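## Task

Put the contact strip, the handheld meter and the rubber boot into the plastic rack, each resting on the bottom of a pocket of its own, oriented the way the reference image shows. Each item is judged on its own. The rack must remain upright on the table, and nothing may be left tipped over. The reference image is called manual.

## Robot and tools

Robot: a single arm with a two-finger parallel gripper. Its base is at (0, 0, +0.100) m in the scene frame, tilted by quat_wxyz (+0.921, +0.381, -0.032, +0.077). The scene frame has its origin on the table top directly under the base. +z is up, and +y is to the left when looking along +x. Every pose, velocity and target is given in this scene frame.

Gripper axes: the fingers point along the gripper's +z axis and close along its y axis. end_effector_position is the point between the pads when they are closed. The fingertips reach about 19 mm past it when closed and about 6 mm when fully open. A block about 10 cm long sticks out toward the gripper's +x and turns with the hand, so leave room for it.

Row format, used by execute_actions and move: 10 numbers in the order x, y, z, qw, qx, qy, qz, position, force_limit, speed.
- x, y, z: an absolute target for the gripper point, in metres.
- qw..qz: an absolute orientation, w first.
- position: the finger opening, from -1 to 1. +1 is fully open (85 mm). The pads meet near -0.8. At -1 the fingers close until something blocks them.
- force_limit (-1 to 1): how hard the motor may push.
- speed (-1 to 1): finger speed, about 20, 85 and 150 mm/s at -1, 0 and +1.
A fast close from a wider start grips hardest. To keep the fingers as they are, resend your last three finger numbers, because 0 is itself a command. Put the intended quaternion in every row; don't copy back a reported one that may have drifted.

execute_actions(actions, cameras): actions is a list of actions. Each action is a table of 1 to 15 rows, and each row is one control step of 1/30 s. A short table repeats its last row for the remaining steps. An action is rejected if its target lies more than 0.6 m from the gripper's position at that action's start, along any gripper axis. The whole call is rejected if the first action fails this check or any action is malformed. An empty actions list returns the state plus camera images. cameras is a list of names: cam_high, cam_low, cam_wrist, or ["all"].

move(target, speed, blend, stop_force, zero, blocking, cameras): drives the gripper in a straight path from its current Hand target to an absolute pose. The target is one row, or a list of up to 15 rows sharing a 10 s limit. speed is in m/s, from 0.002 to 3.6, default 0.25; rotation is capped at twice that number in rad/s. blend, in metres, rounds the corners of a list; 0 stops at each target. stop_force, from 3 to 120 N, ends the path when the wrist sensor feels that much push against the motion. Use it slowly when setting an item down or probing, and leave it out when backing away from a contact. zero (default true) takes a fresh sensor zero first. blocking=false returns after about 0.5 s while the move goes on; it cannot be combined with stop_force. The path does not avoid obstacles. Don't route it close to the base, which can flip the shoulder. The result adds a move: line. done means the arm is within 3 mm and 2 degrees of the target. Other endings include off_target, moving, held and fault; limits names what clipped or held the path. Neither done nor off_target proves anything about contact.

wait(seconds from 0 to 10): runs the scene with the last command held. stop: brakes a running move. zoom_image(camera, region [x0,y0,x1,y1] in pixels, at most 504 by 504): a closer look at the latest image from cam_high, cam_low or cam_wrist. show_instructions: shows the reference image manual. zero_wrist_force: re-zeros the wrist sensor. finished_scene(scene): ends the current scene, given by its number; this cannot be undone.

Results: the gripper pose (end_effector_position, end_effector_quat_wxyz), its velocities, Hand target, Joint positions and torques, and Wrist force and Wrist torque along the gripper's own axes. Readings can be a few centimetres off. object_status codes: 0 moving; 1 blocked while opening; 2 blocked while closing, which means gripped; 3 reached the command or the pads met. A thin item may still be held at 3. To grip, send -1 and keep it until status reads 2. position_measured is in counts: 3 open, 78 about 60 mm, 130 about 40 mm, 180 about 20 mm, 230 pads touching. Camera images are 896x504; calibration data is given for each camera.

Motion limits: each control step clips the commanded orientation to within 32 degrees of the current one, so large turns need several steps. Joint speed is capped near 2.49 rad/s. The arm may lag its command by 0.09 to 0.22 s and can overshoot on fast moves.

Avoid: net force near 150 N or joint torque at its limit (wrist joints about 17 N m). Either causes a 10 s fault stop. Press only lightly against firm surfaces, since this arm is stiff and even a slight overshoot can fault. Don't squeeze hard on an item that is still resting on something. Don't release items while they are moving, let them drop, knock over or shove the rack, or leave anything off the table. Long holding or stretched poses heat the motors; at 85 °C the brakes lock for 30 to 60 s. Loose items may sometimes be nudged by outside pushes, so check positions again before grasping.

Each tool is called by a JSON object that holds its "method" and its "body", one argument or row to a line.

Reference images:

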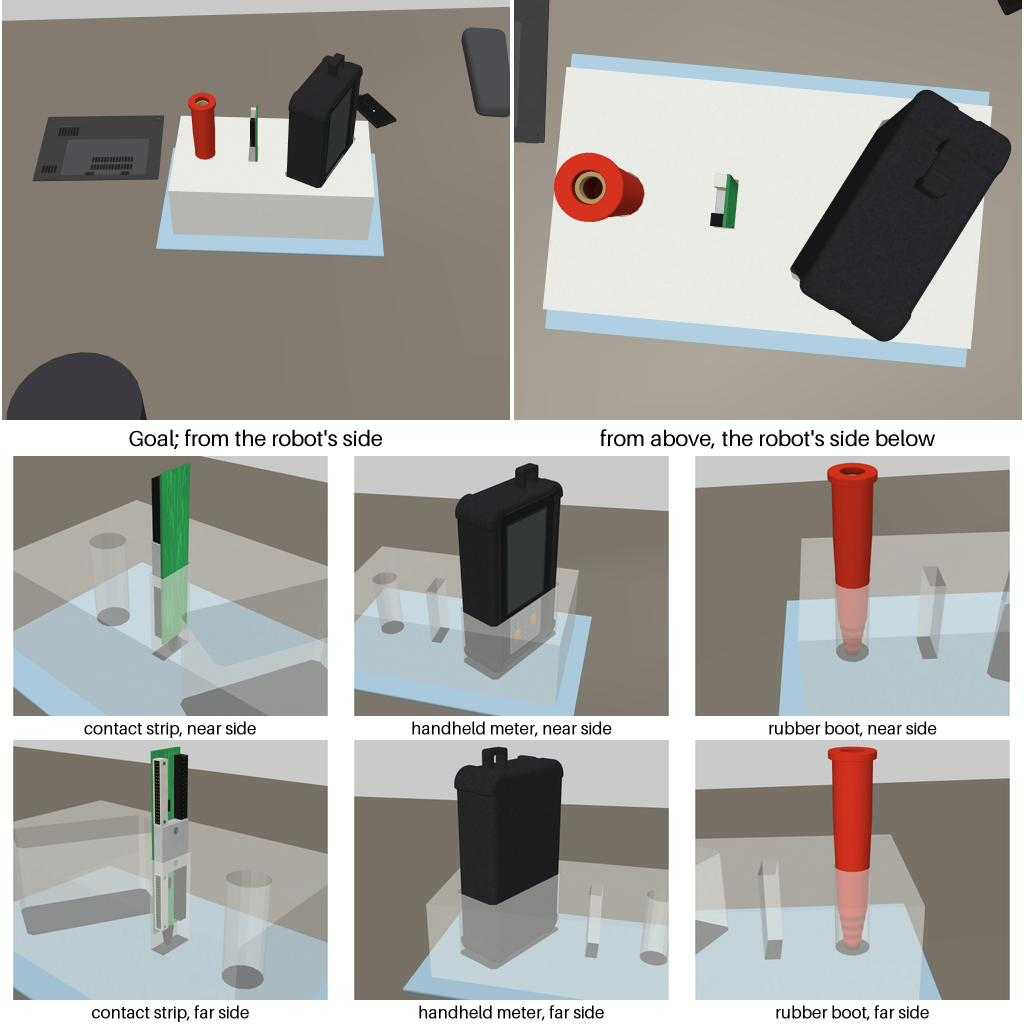

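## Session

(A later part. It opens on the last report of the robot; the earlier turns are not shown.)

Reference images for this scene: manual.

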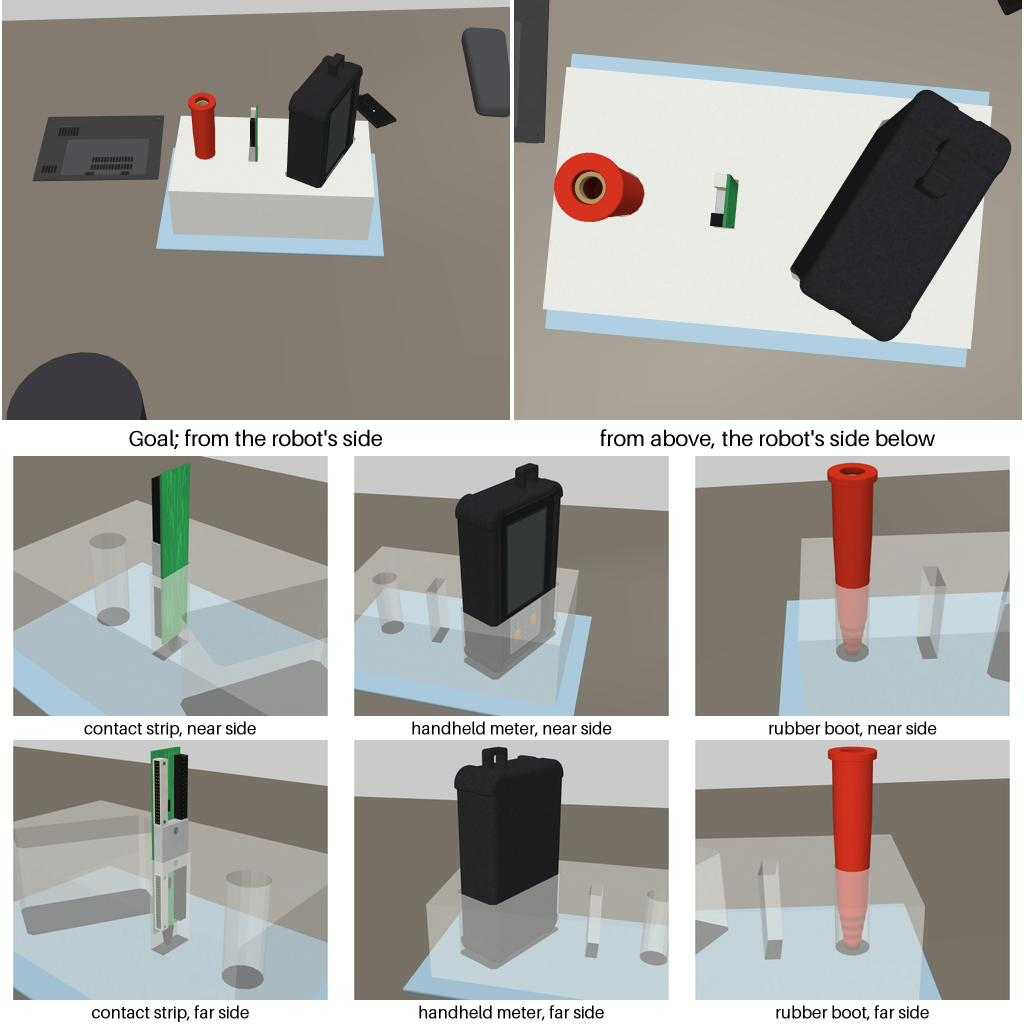

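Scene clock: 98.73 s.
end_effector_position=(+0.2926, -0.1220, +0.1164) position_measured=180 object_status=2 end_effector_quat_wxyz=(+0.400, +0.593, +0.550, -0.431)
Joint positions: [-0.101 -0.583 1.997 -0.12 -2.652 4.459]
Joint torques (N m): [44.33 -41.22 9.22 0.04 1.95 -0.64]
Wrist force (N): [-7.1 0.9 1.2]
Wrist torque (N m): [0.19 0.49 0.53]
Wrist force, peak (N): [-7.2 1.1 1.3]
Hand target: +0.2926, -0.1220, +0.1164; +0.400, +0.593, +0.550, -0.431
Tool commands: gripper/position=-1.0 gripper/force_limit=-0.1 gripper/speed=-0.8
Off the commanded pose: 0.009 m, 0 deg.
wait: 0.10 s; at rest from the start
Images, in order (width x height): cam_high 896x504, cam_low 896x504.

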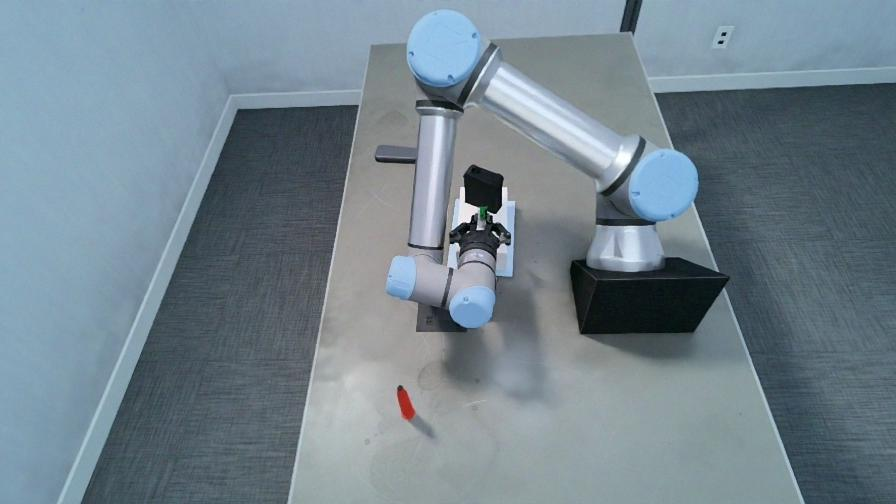

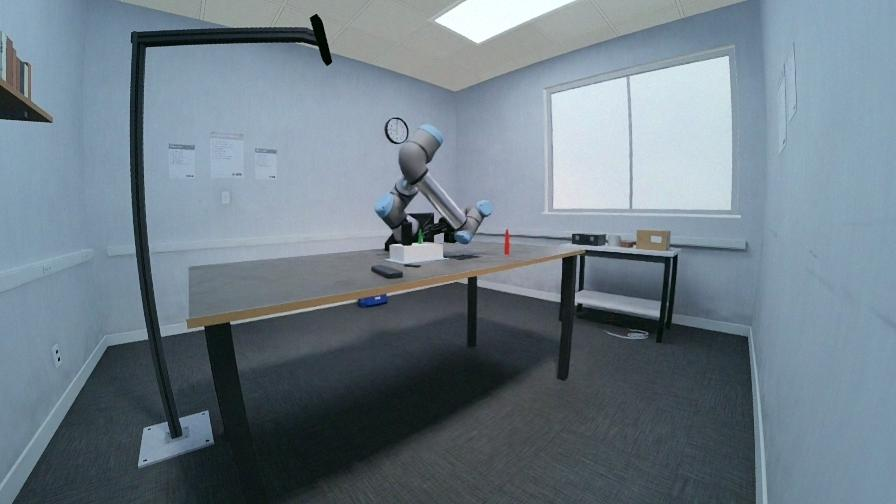

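{"method": "move", "body": {
  "target": [
    [0.2926,-0.1220,0.1182,-0.3999,-0.5929,-0.5503,0.4307,-1,-0.1,-0.8],
    [0.2933,-0.1224,0.1182,-0.3999,-0.5929,-0.5503,0.4307,-1,-0.1,-0.8]
  ],
  "speed": 0.02,
  "cameras": ["cam_wrist"]
}}

{"method": "zoom_image", "body": {
  "camera": "cam_wrist",
  "region": [437, 135, 537, 195]
}}

Scene clock: 100.20 s.
end_effector_position=(+0.2933, -0.1224, +0.1183) position_measured=180 object_status=2 end_effector_quat_wxyz=(+0.400, +0.593, +0.550, -0.431)
Joint positions: [-0.098 -0.587 1.996 -0.12 -2.651 4.454]
Joint torques (N m): [12.65 -43.35 -10.08 4.22 -0.07 0.86]
Wrist force (N): [-1.8 -0.3 1.5]
Wrist torque (N m): [0.35 0.48 0.31]
Wrist force, peak (N): [-7.2 0.9 1.3]
Hand target: +0.2933, -0.1224, +0.1182; +0.400, +0.593, +0.550, -0.431
Off the commanded pose: 0.000 m, 0 deg.
move: done
camera_calibration:
cam_wrist: T_world_to_cam=[[0.99625, -0.0864484, -0.00368535, -0.293163], [0.00707895, 0.0389822, 0.999215, -0.0997534], [-0.0862369, -0.995493, 0.0394479, 0.0266151], [0, 0, 0, 1]] pos_world=[0.295065, 0.0050403, 0.0975448]
Images, in order (width x height): cam_wrist 896x504.

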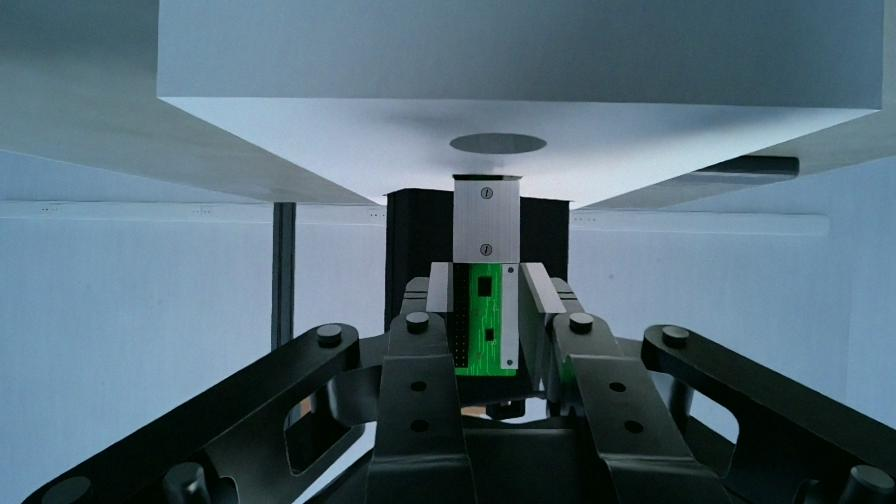

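Scaled by 5.040 from the camera's 896x504 image, which has a finer 1280x720 frame.

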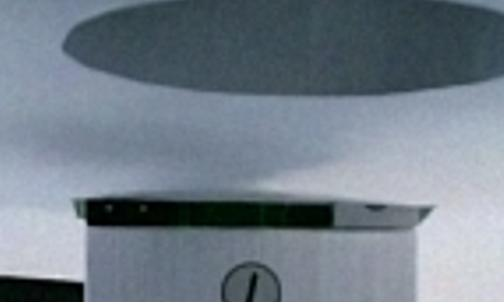

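{"method": "move", "body": {
  "target": [
    [0.2935,-0.1227,0.1180,-0.3999,-0.5929,-0.5503,0.4307,-1,-0.1,-0.8],
    [0.2935,-0.1227,0.105,-0.3999,-0.5929,-0.5503,0.4307,-1,-0.1,-0.8]
  ],
  "speed": [0.01, 0.015],
  "stop_force": 6,
  "cameras": ["cam_wrist"]
}}

{"method": "zoom_image", "body": {
  "camera": "cam_wrist",
  "region": [437, 135, 537, 215]
}}

Scene clock: 101.90 s.
end_effector_position=(+0.2935, -0.1227, +0.1166) position_measured=180 object_status=2 end_effector_quat_wxyz=(+0.400, +0.593, +0.550, -0.431)
Joint positions: [-0.103 -0.583 1.995 -0.116 -2.653 4.462]
Joint torques (N m): [44.73 -42.52 9.51 0.24 2.28 -0.47]
Wrist force (N): [-5.3 -1.3 -0.4]
Wrist torque (N m): [0.34 0.51 0.32]
Wrist force, peak (N): [-12.8 -0.2 -2.8]
Hand target: +0.2935, -0.1227, +0.1166; +0.400, +0.593, +0.550, -0.431
Off the commanded pose: 0.012 m, 0 deg.
move: contact; path passed 1 of 2 targets
camera_calibration:
cam_wrist: T_world_to_cam=[[0.996207, -0.0869417, -0.00359999, -0.293486], [0.00698718, 0.0386865, 0.999227, -0.0980175], [-0.0867352, -0.995462, 0.0391472, 0.0265838], [0, 0, 0, 1]] pos_world=[0.295364, 0.00473888, 0.0958445]
Images, in order (width x height): cam_wrist 896x504.

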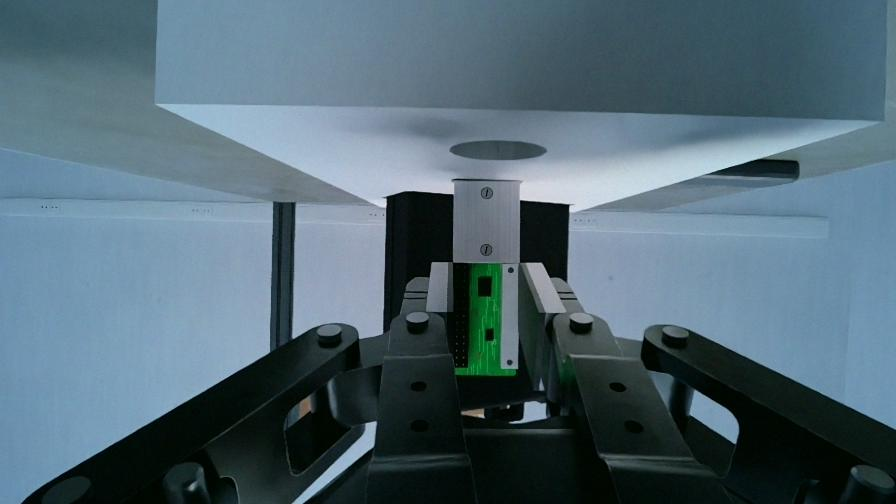

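Scaled by 5.040 from the camera's 896x504 image, which has a finer 1280x720 frame.

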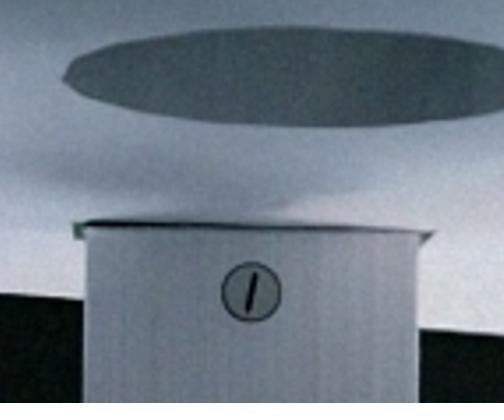

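{"method": "zoom_image", "body": {
  "camera": "cam_wrist",
  "region": [445, 168, 529, 196]
}}

Scaled by 6.000 from the camera's 896x504 image, which has a finer 1280x720 frame.

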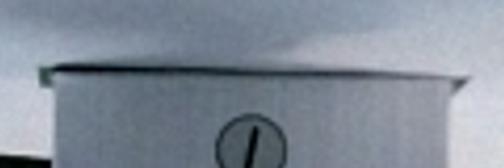

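{"method": "show_instructions", "body": {

}}

Reference images for this scene: manual.

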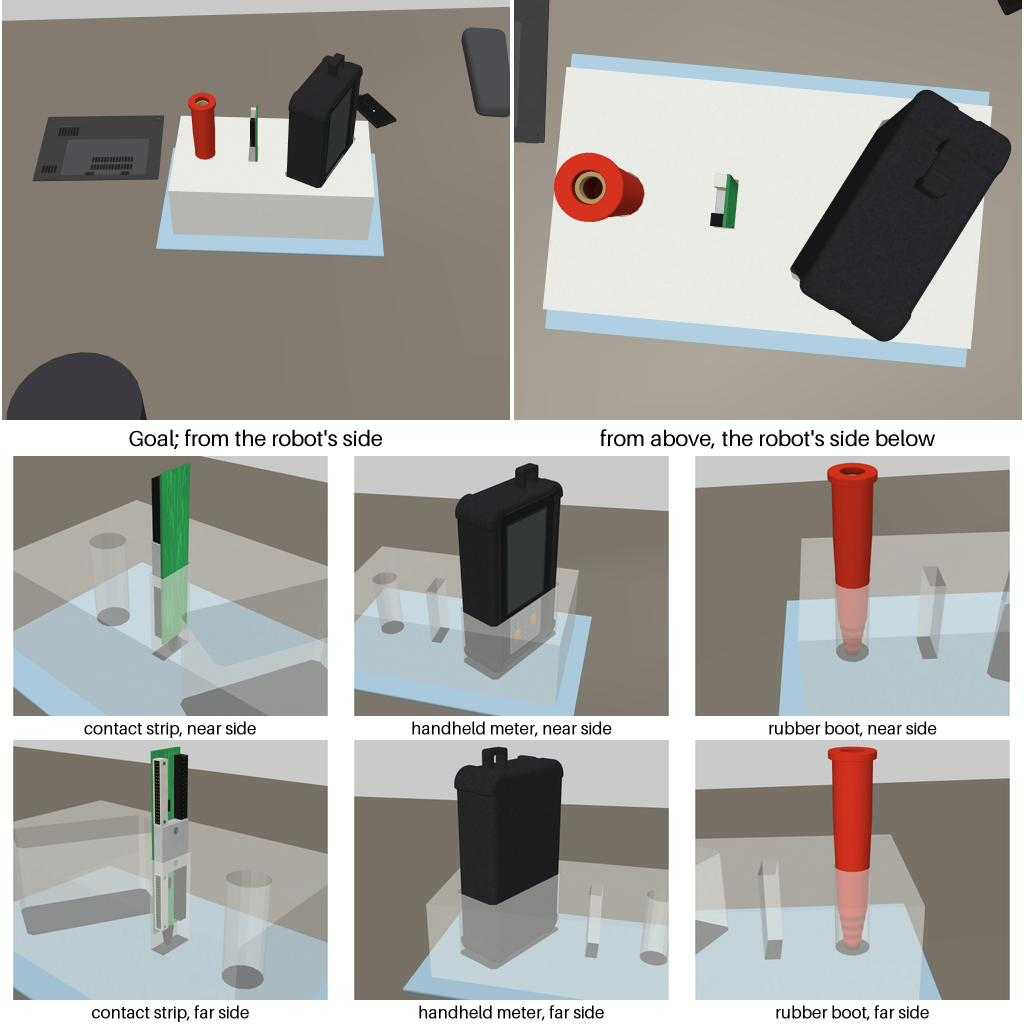

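{"method": "move", "body": {
  "target": [
    [0.2935,-0.1227,0.1178,-0.3999,-0.5929,-0.5503,0.4307,-1,-0.1,-0.8],
    [0.2935,-0.1234,0.1178,-0.3999,-0.5929,-0.5503,0.4307,-1,-0.1,-0.8]
  ],
  "speed": 0.02
}}

{"method": "move", "body": {
  "target": [0.2935,-0.1234,0.105,-0.3999,-0.5929,-0.5503,0.4307,-1,-0.1,-0.8],
  "speed": 0.015,
  "stop_force": 6
}}

Scene clock: 104.70 s.
end_effector_position=(+0.2935, -0.1233, +0.1179) position_measured=180 object_status=2 end_effector_quat_wxyz=(+0.400, +0.593, +0.550, -0.431)
Joint positions: [-0.101 -0.587 1.996 -0.115 -2.652 4.46]
Joint torques (N m): [11.99 -43.33 9.85 4.22 -0.42 0.85]
Wrist force (N): [-1.3 -0.1 0.5]
Wrist torque (N m): [0.35 0.48 0.32]
Wrist force, peak (N): [-5.5 -1.7 -0.7]
Hand target: +0.2935, -0.1234, +0.1178; +0.400, +0.593, +0.550, -0.431
Off the commanded pose: 0.000 m, 0 deg.
move: done

Scene clock: 106.50 s.
end_effector_position=(+0.2935, -0.1234, +0.1079) position_measured=180 object_status=2 end_effector_quat_wxyz=(+0.400, +0.593, +0.550, -0.431)
Joint positions: [-0.124 -0.56 1.991 -0.097 -2.658 4.505]
Joint torques (N m): [46.61 -42.99 8.8 0.32 3.8 -0.49]
Wrist force (N): [-1.6 -0.1 4.4]
Wrist torque (N m): [0.24 0.45 0.32]
Wrist force, peak (N): [-9.3 2.1 3.3]
Hand target: +0.2935, -0.1234, +0.1079; +0.400, +0.593, +0.550, -0.431
Off the commanded pose: 0.003 m, 0 deg.
move: contact

{"method": "move", "body": {
  "target": [0.2935,-0.1234,0.1079,-0.3999,-0.5929,-0.5503,0.4307,-0.15,-0.1,-0.9],
  "speed": 0.05,
  "cameras": ["cam_wrist"]
}}

{"method": "zoom_image", "body": {
  "camera": "cam_wrist",
  "region": [437, 135, 537, 235]
}}

Scene clock: 107.50 s.
end_effector_position=(+0.2935, -0.1234, +0.1079) position_measured=148 object_status=0 end_effector_quat_wxyz=(+0.400, +0.593, +0.550, -0.431)
Joint positions: [-0.124 -0.56 1.991 -0.097 -2.658 4.505]
Joint torques (N m): [30.69 -12.24 5.49 4.18 3.95 0.93]
Wrist force (N): [-1.5 -0.1 0.5]
Wrist torque (N m): [0.34 0.48 0.32]
Wrist force, peak (N): [-1.8 0.0 4.4]
Hand target: +0.2935, -0.1234, +0.1079; +0.400, +0.593, +0.550, -0.431
Off the commanded pose: 0.000 m, 0 deg.
move: done
camera_calibration:
cam_wrist: T_world_to_cam=[[0.996233, -0.0866442, -0.00359834, -0.293588], [0.00698269, 0.0387889, 0.999223, -0.089396], [-0.0864373, -0.995484, 0.0392478, 0.0261278], [0, 0, 0, 1]] pos_world=[0.295364, 0.00403967, 0.0872447]
Images, in order (width x height): cam_wrist 896x504.

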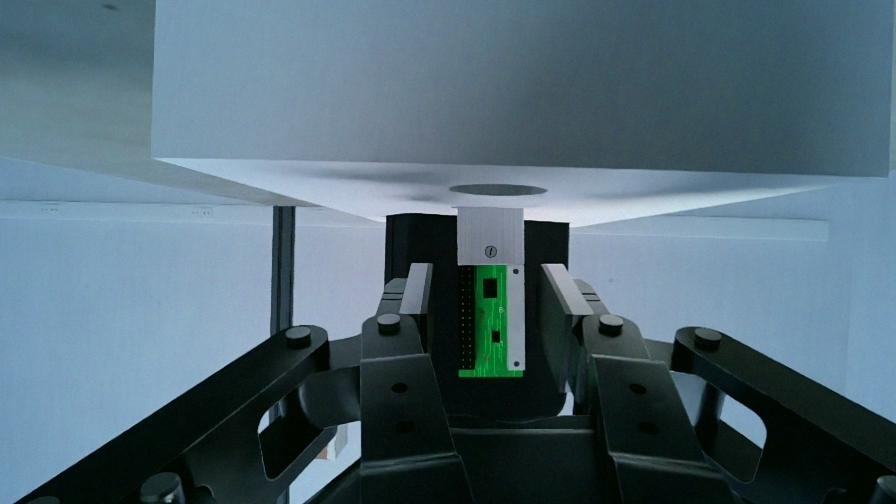

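Scaled by 5.040 from the camera's 896x504 image, which has a finer 1280x720 frame.

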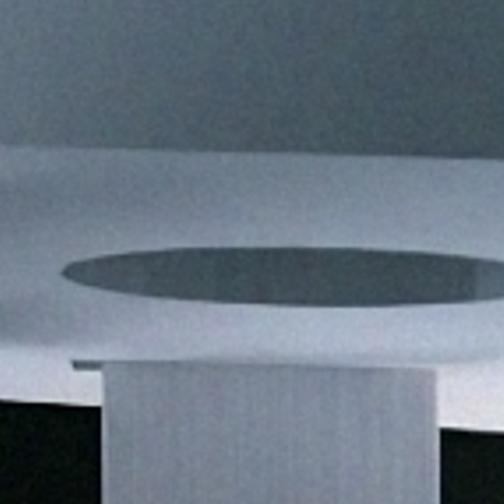

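{"method": "move", "body": {
  "target": [
    [0.3015,-0.0140,0.1440,-0.3999,-0.5929,-0.5503,0.4307,-0.15,-0.1,-0.9],
    [0.42,-0.04,0.29,0.1315,-0.4544,-0.7637,0.4387,0.3,-0.1,-0.5]
  ],
  "speed": [0.15, 0.5],
  "blend": [0.03, 0],
  "cameras": ["cam_high", "cam_low"]
}}

{"method": "zoom_image", "body": {
  "camera": "cam_high",
  "region": [380, 375, 440, 445]
}}

{"method": "zoom_image", "body": {
  "camera": "cam_high",
  "region": [440, 150, 540, 290]
}}

{"method": "zoom_image", "body": {
  "camera": "cam_low",
  "region": [480, 220, 530, 262]
}}

Scene clock: 113.30 s.
end_effector_position=(+0.4200, -0.0400, +0.2900) position_measured=91 object_status=0 end_effector_quat_wxyz=(-0.132, +0.455, +0.764, -0.439)
Joint positions: [0.125 -0.793 1.321 -0.554 -2.206 2.349]
Joint torques (N m): [15.37 -13.91 -31.13 2.26 3.54 -1.33]
Wrist force (N): [0.2 -0.4 1.5]
Wrist torque (N m): [0.06 0.13 0.25]
Wrist force, peak (N): [-1.6 -0.5 1.8]
Hand target: +0.4200, -0.0400, +0.2900; -0.132, +0.455, +0.764, -0.439
Off the commanded pose: 0.000 m, 0 deg.
move: done
Images, in order (width x height): cam_high 896x504, cam_low 896x504.

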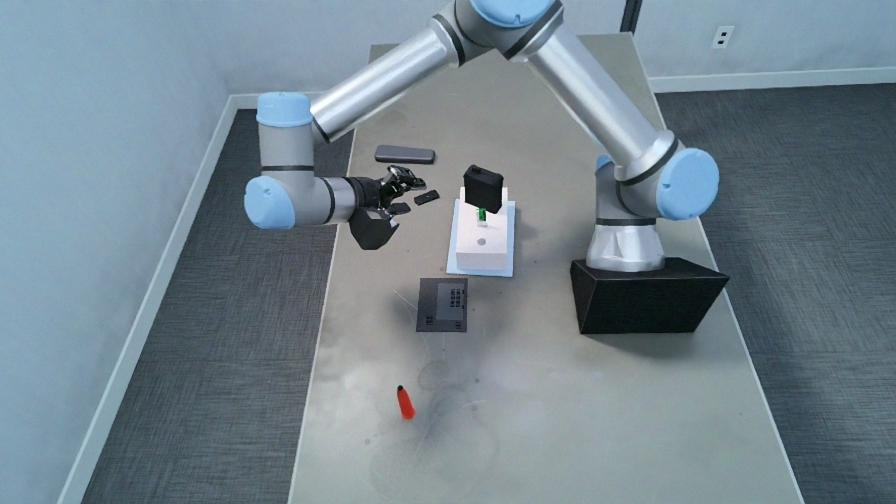

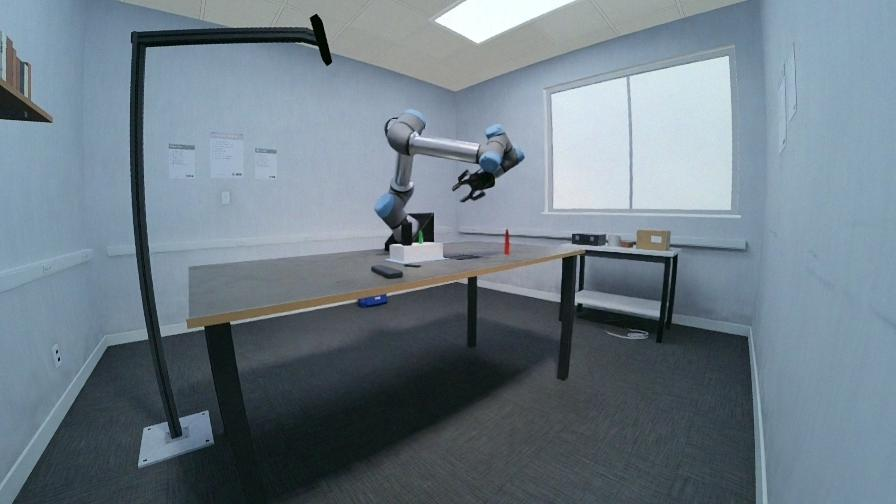

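Scaled by 7.200 from the camera's 896x504 image, which has a finer 1280x720 frame.

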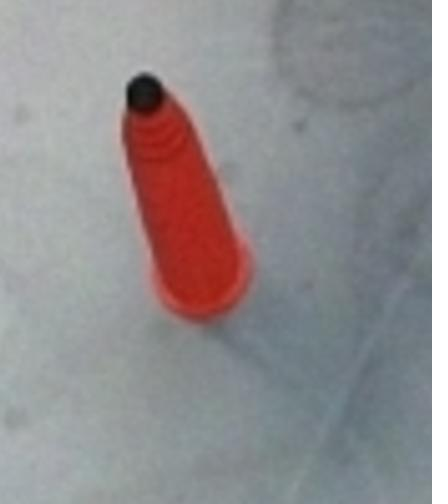

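Scaled by 3.600 from the camera's 896x504 image, which has a finer 1280x720 frame.

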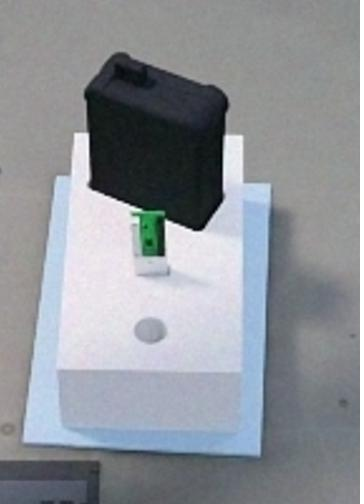

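Scaled by 10.080 from the camera's 896x504 image, which has a finer 1280x720 frame.

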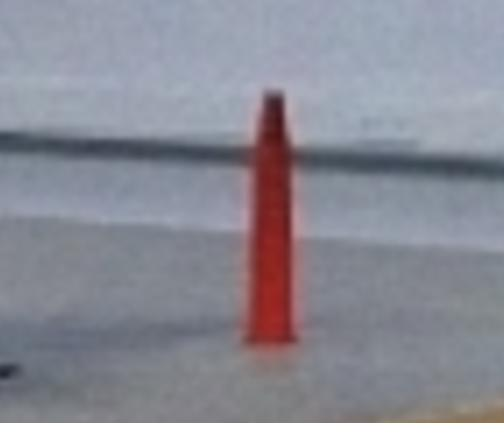

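{"method": "move", "body": {
  "target": [
    [0.555,0.15,0.24,-0.5,0,0.866,0,0.3,-0.1,-0.5],
    [0.545,0.264,0.135,-0.5,0,0.866,0,0.3,-0.1,-0.5]
  ],
  "speed": [0.6, 0.4],
  "blend": [0.05, 0],
  "cameras": ["cam_wrist"]
}}

{"method": "zoom_image", "body": {
  "camera": "cam_wrist",
  "region": [400, 100, 580, 300]
}}

Scene clock: 116.40 s.
end_effector_position=(+0.5450, +0.2640, +0.1350) position_measured=91 object_status=3 end_effector_quat_wxyz=(-0.500, +0.000, +0.866, +0.000)
Joint positions: [0.046 -0.065 0.508 -0.809 -1.734 0.795]
Joint torques (N m): [64.7 -24.87 -32.53 1.88 3.99 0.89]
Wrist force (N): [0.7 0.9 1.6]
Wrist torque (N m): [0.26 -0.14 -0.35]
Wrist force, peak (N): [-1.0 3.4 3.1]
Hand target: +0.5450, +0.2640, +0.1350; -0.500, +0.000, +0.866, +0.000
Off the commanded pose: 0.000 m, 0 deg.
move: done
camera_calibration:
cam_wrist: T_world_to_cam=[[-0.0111041, 0.999917, -0.00658697, -0.247938], [0.768784, 0.00432465, -0.639494, -0.318106], [-0.639412, -0.0121649, -0.768768, 0.583299], [0, 0, 0, 1]] pos_world=[0.61477, 0.256389, 0.243361]
Images, in order (width x height): cam_wrist 896x504.

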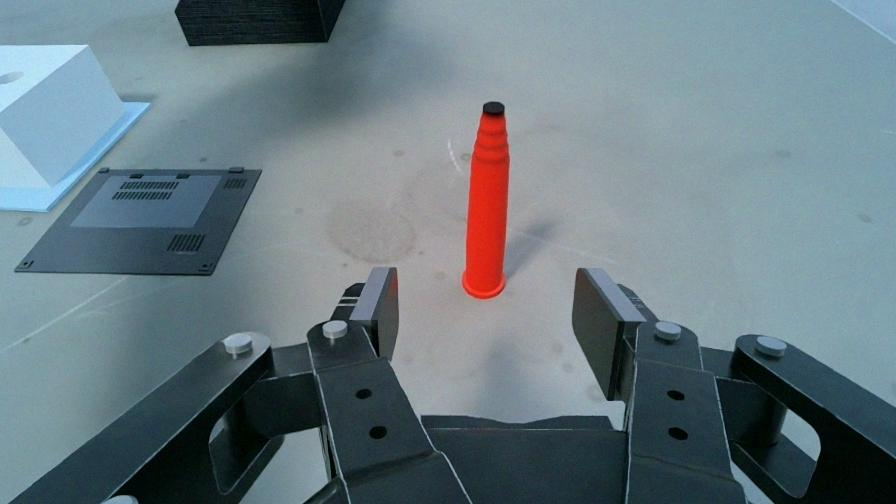

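Scaled by 2.520 from the camera's 896x504 image, which has a finer 1280x720 frame.

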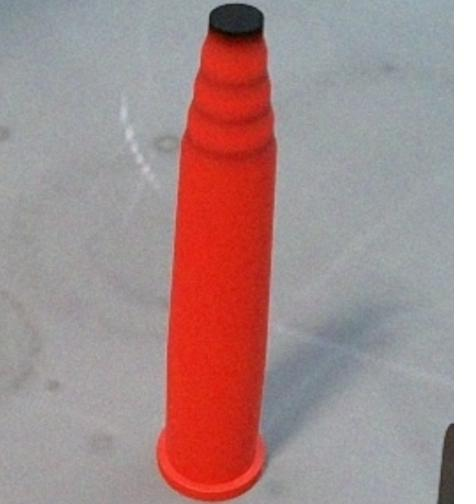

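{"method": "move", "body": {
  "target": [0.4710,0.2710,0.0975,-0.5,0,0.866,0,0.3,-0.1,-0.5],
  "speed": 0.15,
  "cameras": ["cam_wrist"]
}}

{"method": "zoom_image", "body": {
  "camera": "cam_wrist",
  "region": [360, 60, 620, 340]
}}

Scene clock: 118.60 s.
end_effector_position=(+0.4710, +0.2710, +0.0975) position_measured=91 object_status=3 end_effector_quat_wxyz=(-0.500, +0.000, +0.866, +0.000)
Joint positions: [0.039 -0.227 0.979 -1.118 -1.741 0.792]
Joint torques (N m): [21.81 -64.32 -0.26 -0.99 -1.39 -1.21]
Wrist force (N): [0.8 1.2 1.8]
Wrist torque (N m): [0.31 -0.15 -0.36]
Wrist force, peak (N): [0.5 2.0 3.4]
Hand target: +0.4710, +0.2710, +0.0975; -0.500, +0.000, +0.866, +0.000
Off the commanded pose: 0.000 m, 0 deg.
move: done
camera_calibration:
cam_wrist: T_world_to_cam=[[-0.0112455, 0.999915, -0.00659824, -0.255927], [0.768741, 0.00442536, -0.639545, -0.28522], [-0.639461, -0.0122643, -0.768725, 0.507282], [0, 0, 0, 1]] pos_world=[0.54077, 0.263389, 0.205861]
Images, in order (width x height): cam_wrist 896x504.

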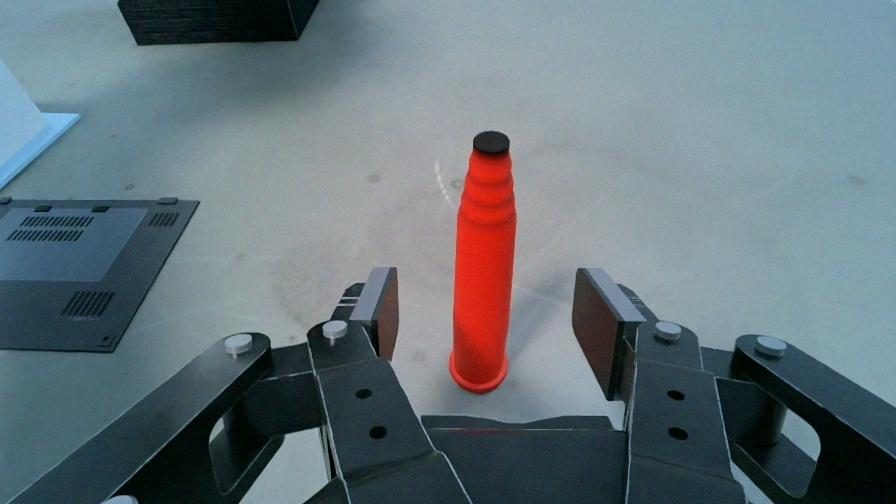

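Scaled by 1.800 from the camera's 896x504 image, which has a finer 1280x720 frame.

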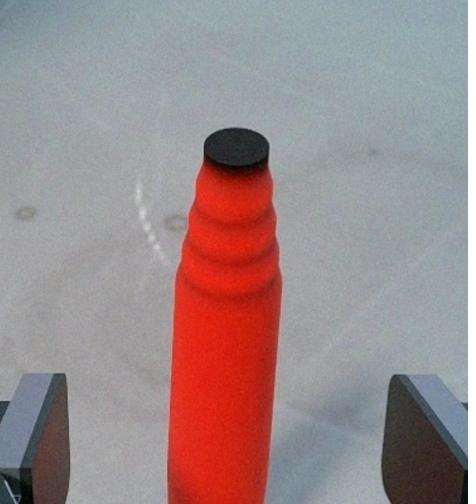

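{"method": "move", "body": {
  "target": [
    [0.4494,0.2715,0.0825,-0.5,0,0.866,0,0.3,-0.1,-0.5],
    [0.4494,0.2715,0.0825,-0.5,0,0.866,0,-1,-0.7,-0.9]
  ],
  "speed": 0.1,
  "cameras": ["cam_wrist"]
}}

Scene clock: 121.50 s.
end_effector_position=(+0.4494, +0.2715, +0.0825) position_measured=181 object_status=0 end_effector_quat_wxyz=(-0.500, +0.000, +0.866, +0.000)
Joint positions: [0.031 -0.253 1.083 -1.197 -1.748 0.789]
Joint torques (N m): [21.58 -60.48 0.81 -1.05 -1.24 -1.25]
Wrist force (N): [2.7 1.2 0.6]
Wrist torque (N m): [0.30 -0.20 -0.38]
Wrist force, peak (N): [2.7 1.2 0.6]
Hand target: +0.4494, +0.2715, +0.0825; -0.500, +0.000, +0.866, +0.000
Off the commanded pose: 0.000 m, 0 deg.
move: done
camera_calibration:
cam_wrist: T_world_to_cam=[[-0.0111803, 0.999916, -0.00652238, -0.256817], [0.768741, 0.00442381, -0.639545, -0.27821], [-0.639462, -0.0121643, -0.768726, 0.48192], [0, 0, 0, 1]] pos_world=[0.51917, 0.263889, 0.190861]
Images, in order (width x height): cam_wrist 896x504.

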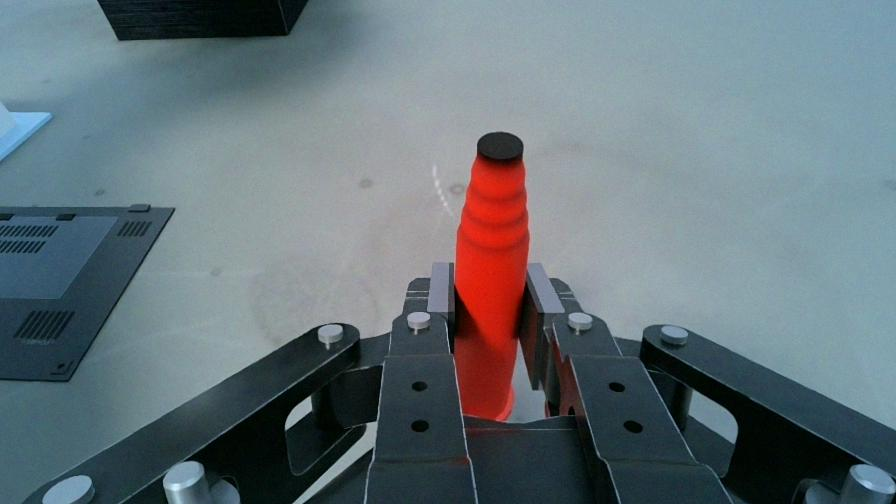

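{"method": "move", "body": {
  "target": [
    [0.435,0.275,0.17,-0.5,0,0.866,0,-1,-0.7,-0.9],
    [0.38,0.30,0.19,-0.183,0.683,-0.683,-0.183,-1,-0.7,-0.9],
    [0.38,0.30,0.060,-0.183,0.683,-0.683,-0.183,-1,-0.7,-0.9]
  ],
  "speed": [0.25, 0.6, 0.25],
  "blend": [0.03, 0.02, 0],
  "cameras": ["cam_wrist", "cam_high"]
}}

Scene clock: 125.50 s.
end_effector_position=(+0.3800, +0.3000, +0.0600) position_measured=181 object_status=2 end_effector_quat_wxyz=(-0.183, +0.683, -0.683, -0.183)
Joint positions: [0.119 -0.614 2.214 -3.095 -1.822 -1.276]
Joint torques (N m): [8.77 -12.46 -18.02 -4.17 3.8 -1.15]
Wrist force (N): [-0.3 -0.1 -0.1]
Wrist torque (N m): [0.11 0.20 0.21]
Wrist force, peak (N): [-3.0 0.5 3.2]
Hand target: +0.3800, +0.3000, +0.0600; -0.183, +0.683, -0.683, -0.183
Off the commanded pose: 0.000 m, 0 deg.
move: done
camera_calibration:
cam_wrist: T_world_to_cam=[[-0.999917, 0.00658683, -0.0111053, 0.387758], [-0.0043249, 0.639544, 0.768742, -0.220645], [0.0121659, 0.768726, -0.639462, -0.0690503], [0, 0, 0, 1]] pos_world=[0.387611, 0.191639, 0.12977]
Images, in order (width x height): cam_high 896x504, cam_wrist 896x504.

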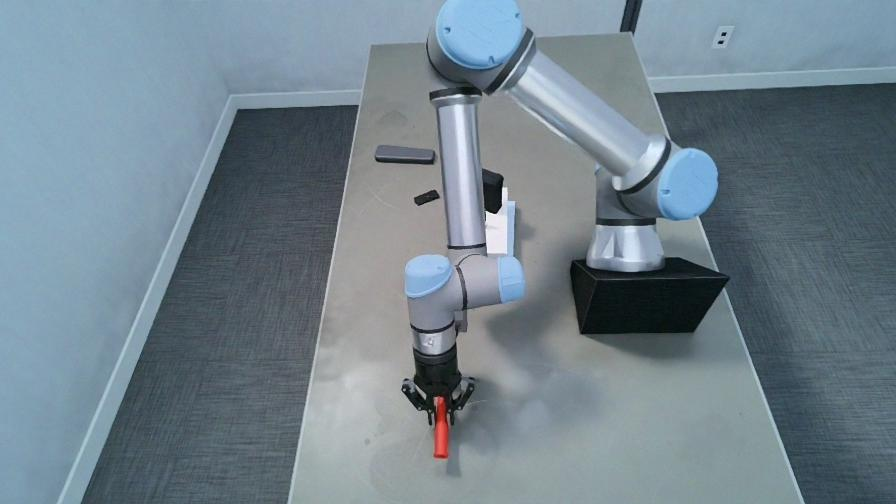

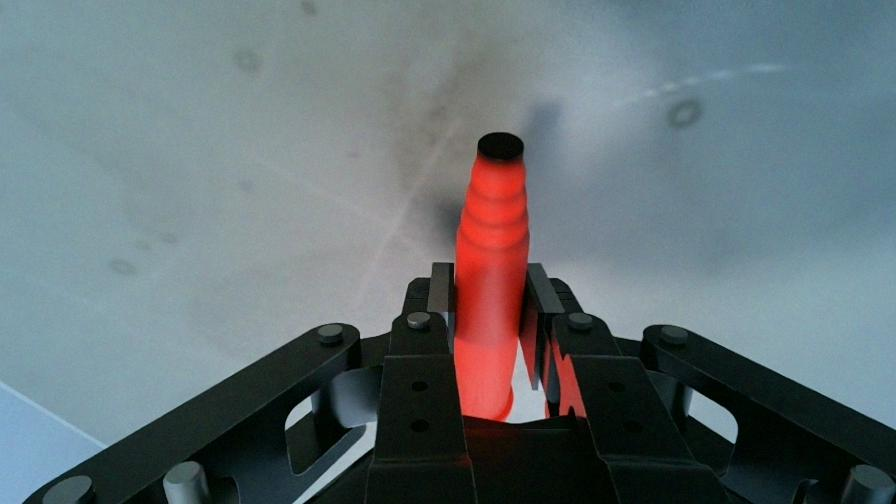

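{"method": "move", "body": {
  "target": [
    [0.38,0.30,0.042,-0.183,0.683,-0.683,-0.183,-1,-0.7,-0.9],
    [0.38,0.30,0.022,-0.183,0.683,-0.683,-0.183,-1,-0.7,-0.9]
  ],
  "speed": [0.06, 0.02],
  "stop_force": 5
}}

Scene clock: 127.57 s.
end_effector_position=(+0.3800, +0.3000, +0.0334) position_measured=181 object_status=2 end_effector_quat_wxyz=(-0.183, +0.683, -0.683, -0.183)
Joint positions: [0.076 -0.554 2.217 -3.169 -1.825 -1.319]
Joint torques (N m): [41.14 -43.66 -0.67 -0.39 1.71 0.95]
Wrist force (N): [-2.0 0.1 -2.3]
Wrist torque (N m): [0.12 0.18 0.19]
Wrist force, peak (N): [-8.0 2.0 -18.8]
Hand target: +0.3800, +0.3000, +0.0334; -0.183, +0.683, -0.683, -0.183
Off the commanded pose: 0.011 m, 0 deg.
move: contact; path passed 1 of 2 targets

{"method": "move", "body": {
  "target": [
    [0.38,0.30,0.0340,-0.183,0.683,-0.683,-0.183,-1,-0.7,-0.9],
    [0.38,0.30,0.0340,-0.183,0.683,-0.683,-0.183,0.15,-0.7,-0.9]
  ],
  "speed": 0.03,
  "cameras": ["cam_wrist"]
}}

Scene clock: 129.90 s.
end_effector_position=(+0.3800, +0.3000, +0.0340) position_measured=110 object_status=0 end_effector_quat_wxyz=(-0.183, +0.683, -0.683, -0.183)
Joint positions: [0.077 -0.555 2.217 -3.168 -1.825 -1.318]
Joint torques (N m): [42.24 -43.32 -9.57 -0.42 2.55 0.92]
Wrist force (N): [-0.5 -0.1 -0.6]
Wrist torque (N m): [0.11 0.17 0.21]
Wrist force, peak (N): [-2.4 0.3 -2.5]
Hand target: +0.3800, +0.3000, +0.0340; -0.183, +0.683, -0.683, -0.183
Off the commanded pose: 0.000 m, 0 deg.
move: done
camera_calibration:
cam_wrist: T_world_to_cam=[[-0.999916, 0.00652238, -0.0111803, 0.387489], [-0.00442381, 0.639545, 0.768741, -0.200619], [0.0121643, 0.768726, -0.639462, -0.0856757], [0, 0, 0, 1]] pos_world=[0.387611, 0.191639, 0.10377]
Images, in order (width x height): cam_wrist 896x504.

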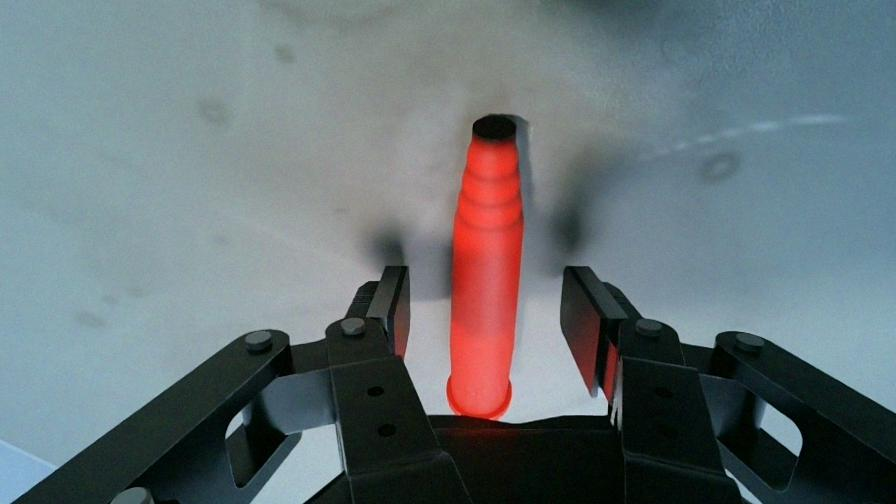

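{"method": "move", "body": {
  "target": [
    [0.38,0.255,0.112,-0.183,0.683,-0.683,-0.183,0.15,-0.7,-0.9],
    [0.38,0.31,0.20,0,0,1,0,0.15,-0.7,-0.9],
    [0.38,0.386,0.0900,0.183,0.683,0.683,-0.183,0.15,-0.7,-0.9]
  ],
  "speed": [0.2, 0.7, 0.5],
  "blend": [0.03, 0.04, 0],
  "cameras": ["cam_wrist"]
}}

{"method": "zoom_image", "body": {
  "camera": "cam_wrist",
  "region": [400, 150, 580, 400]
}}

Scene clock: 135.33 s.
end_effector_position=(+0.3800, +0.3860, +0.0900) position_measured=110 object_status=3 end_effector_quat_wxyz=(+0.183, +0.683, +0.683, -0.183)
Joint positions: [0.558 -0.166 1.292 -1.51 -2.379 2.857]
Joint torques (N m): [9.28 -25.16 -33.53 0.45 2.25 1.73]
Wrist force (N): [-0.7 0.2 -0.6]
Wrist torque (N m): [0.15 0.19 0.14]
Wrist force, peak (N): [-1.2 1.5 -0.7]
Hand target: +0.3800, +0.3860, +0.0900; +0.183, +0.683, +0.683, -0.183
Off the commanded pose: 0.000 m, 0 deg.
move: done
camera_calibration:
cam_wrist: T_world_to_cam=[[0.999916, -0.00652168, -0.0111812, -0.367347], [0.00442488, -0.639545, 0.768741, 0.191697], [-0.0121643, -0.768726, -0.639462, 0.486725], [0, 0, 0, 1]] pos_world=[0.372389, 0.494361, 0.15977]
Images, in order (width x height): cam_wrist 896x504.

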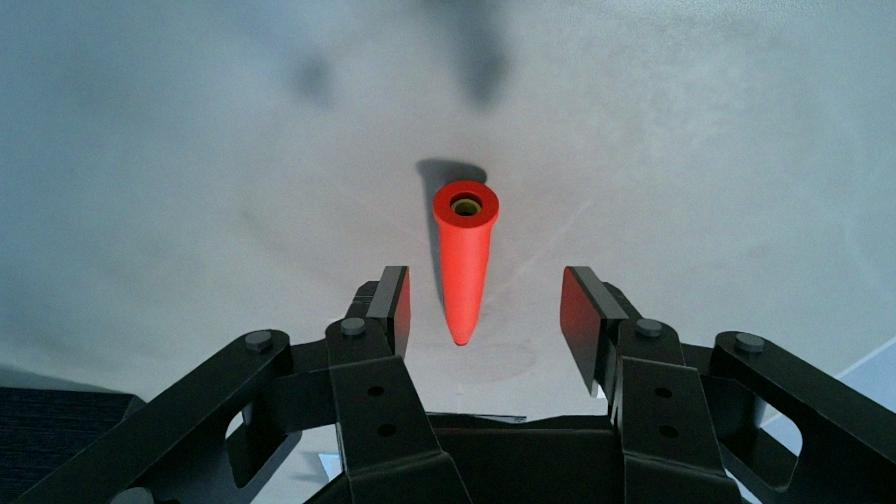

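Scaled by 2.016 from the camera's 896x504 image, which has a finer 1280x720 frame.

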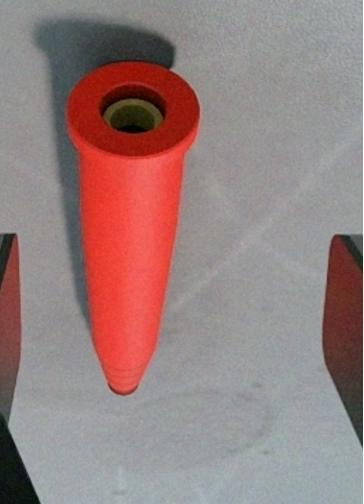

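{"method": "move", "body": {
  "target": [0.3735,0.3640,0.0520,0.183,0.683,0.683,-0.183,0.15,-0.7,-0.9],
  "speed": 0.12,
  "cameras": ["cam_wrist"]
}}

{"method": "zoom_image", "body": {
  "camera": "cam_wrist",
  "region": [380, 100, 600, 350]
}}

Scene clock: 136.80 s.
end_effector_position=(+0.3735, +0.3640, +0.0520) position_measured=110 object_status=3 end_effector_quat_wxyz=(+0.183, +0.683, +0.683, -0.183)
Joint positions: [0.511 -0.177 1.412 -1.639 -2.422 2.83]
Joint torques (N m): [9.63 -65.51 -0.71 -3.08 -2.95 -1.29]
Wrist force (N): [-0.6 0.2 -0.6]
Wrist torque (N m): [0.14 0.17 0.23]
Wrist force, peak (N): [-0.7 0.7 -1.6]
Hand target: +0.3735, +0.3640, +0.0520; +0.183, +0.683, +0.683, -0.183
Off the commanded pose: 0.000 m, 0 deg.
move: done
camera_calibration:
cam_wrist: T_world_to_cam=[[0.999915, -0.00666338, -0.0111696, -0.36135], [0.0043254, -0.639544, 0.768742, 0.206904], [-0.0122659, -0.768725, -0.639461, 0.445471], [0, 0, 0, 1]] pos_world=[0.365889, 0.472361, 0.12177]
Images, in order (width x height): cam_wrist 896x504.

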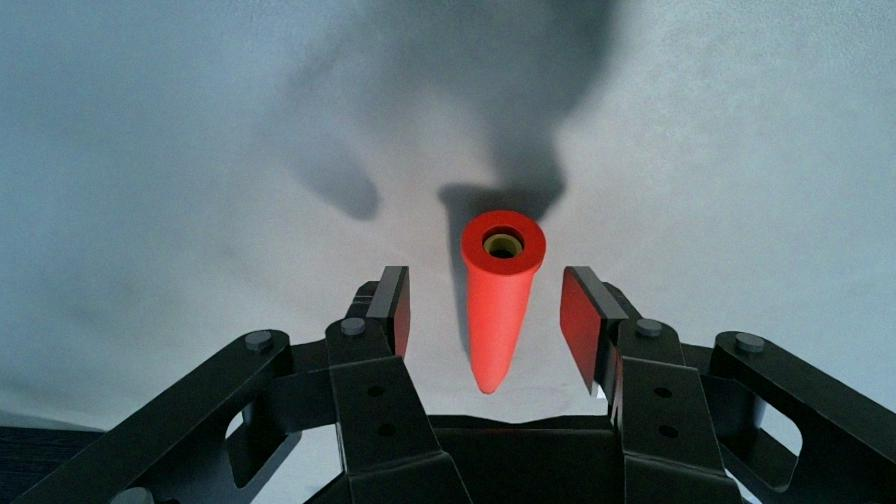

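Scaled by 2.016 from the camera's 896x504 image, which has a finer 1280x720 frame.

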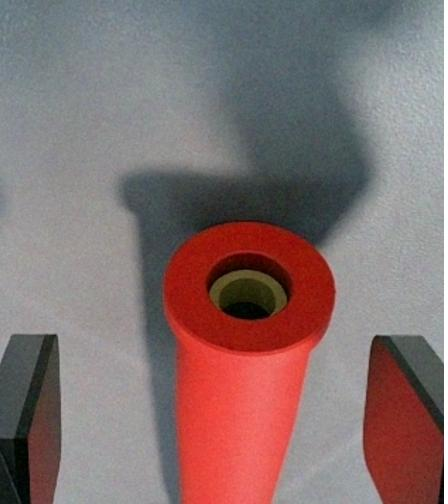

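{"method": "wait", "body": {
  "seconds": 0.1,
  "cameras": ["cam_wrist"]
}}

Scene clock: 137.17 s.
end_effector_position=(+0.3735, +0.3640, +0.0520) position_measured=110 object_status=3 end_effector_quat_wxyz=(+0.183, +0.683, +0.683, -0.183)
Joint positions: [0.511 -0.177 1.412 -1.639 -2.422 2.83]
Joint torques (N m): [9.44 -64.51 -0.69 -2.93 -3.02 -1.26]
Wrist force (N): [-0.6 0.0 -0.5]
Wrist torque (N m): [0.11 0.17 0.23]
Wrist force, peak (N): [-0.8 0.1 -0.5]
Hand target: +0.3735, +0.3640, +0.0520; +0.183, +0.683, +0.683, -0.183
Tool commands: gripper/position=+0.15 gripper/force_limit=-0.7 gripper/speed=-0.9
Off the commanded pose: 0.000 m, 0 deg.
wait: 0.10 s; at rest from the start
camera_calibration:
cam_wrist: T_world_to_cam=[[0.999916, -0.00652238, -0.0111803, -0.361416], [0.00442381, -0.639545, 0.768741, 0.206868], [-0.0121643, -0.768726, -0.639462, 0.445435], [0, 0, 0, 1]] pos_world=[0.365889, 0.472361, 0.12177]
Images, in order (width x height): cam_wrist 896x504.

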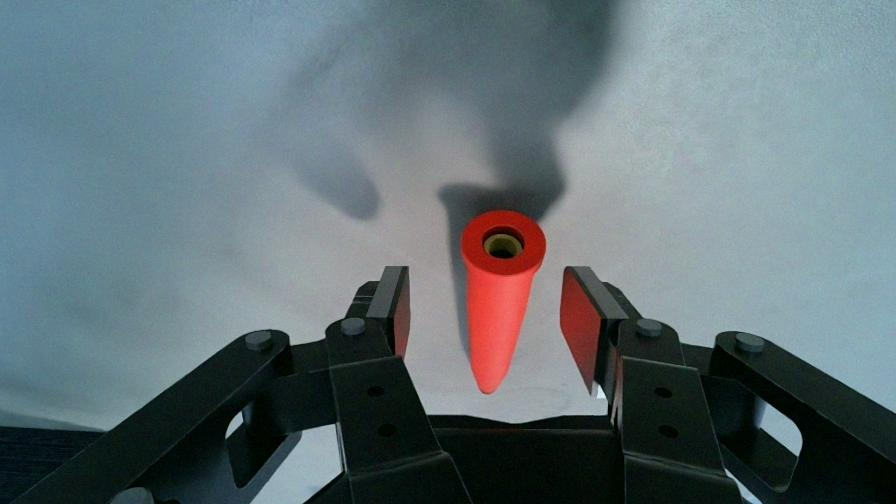

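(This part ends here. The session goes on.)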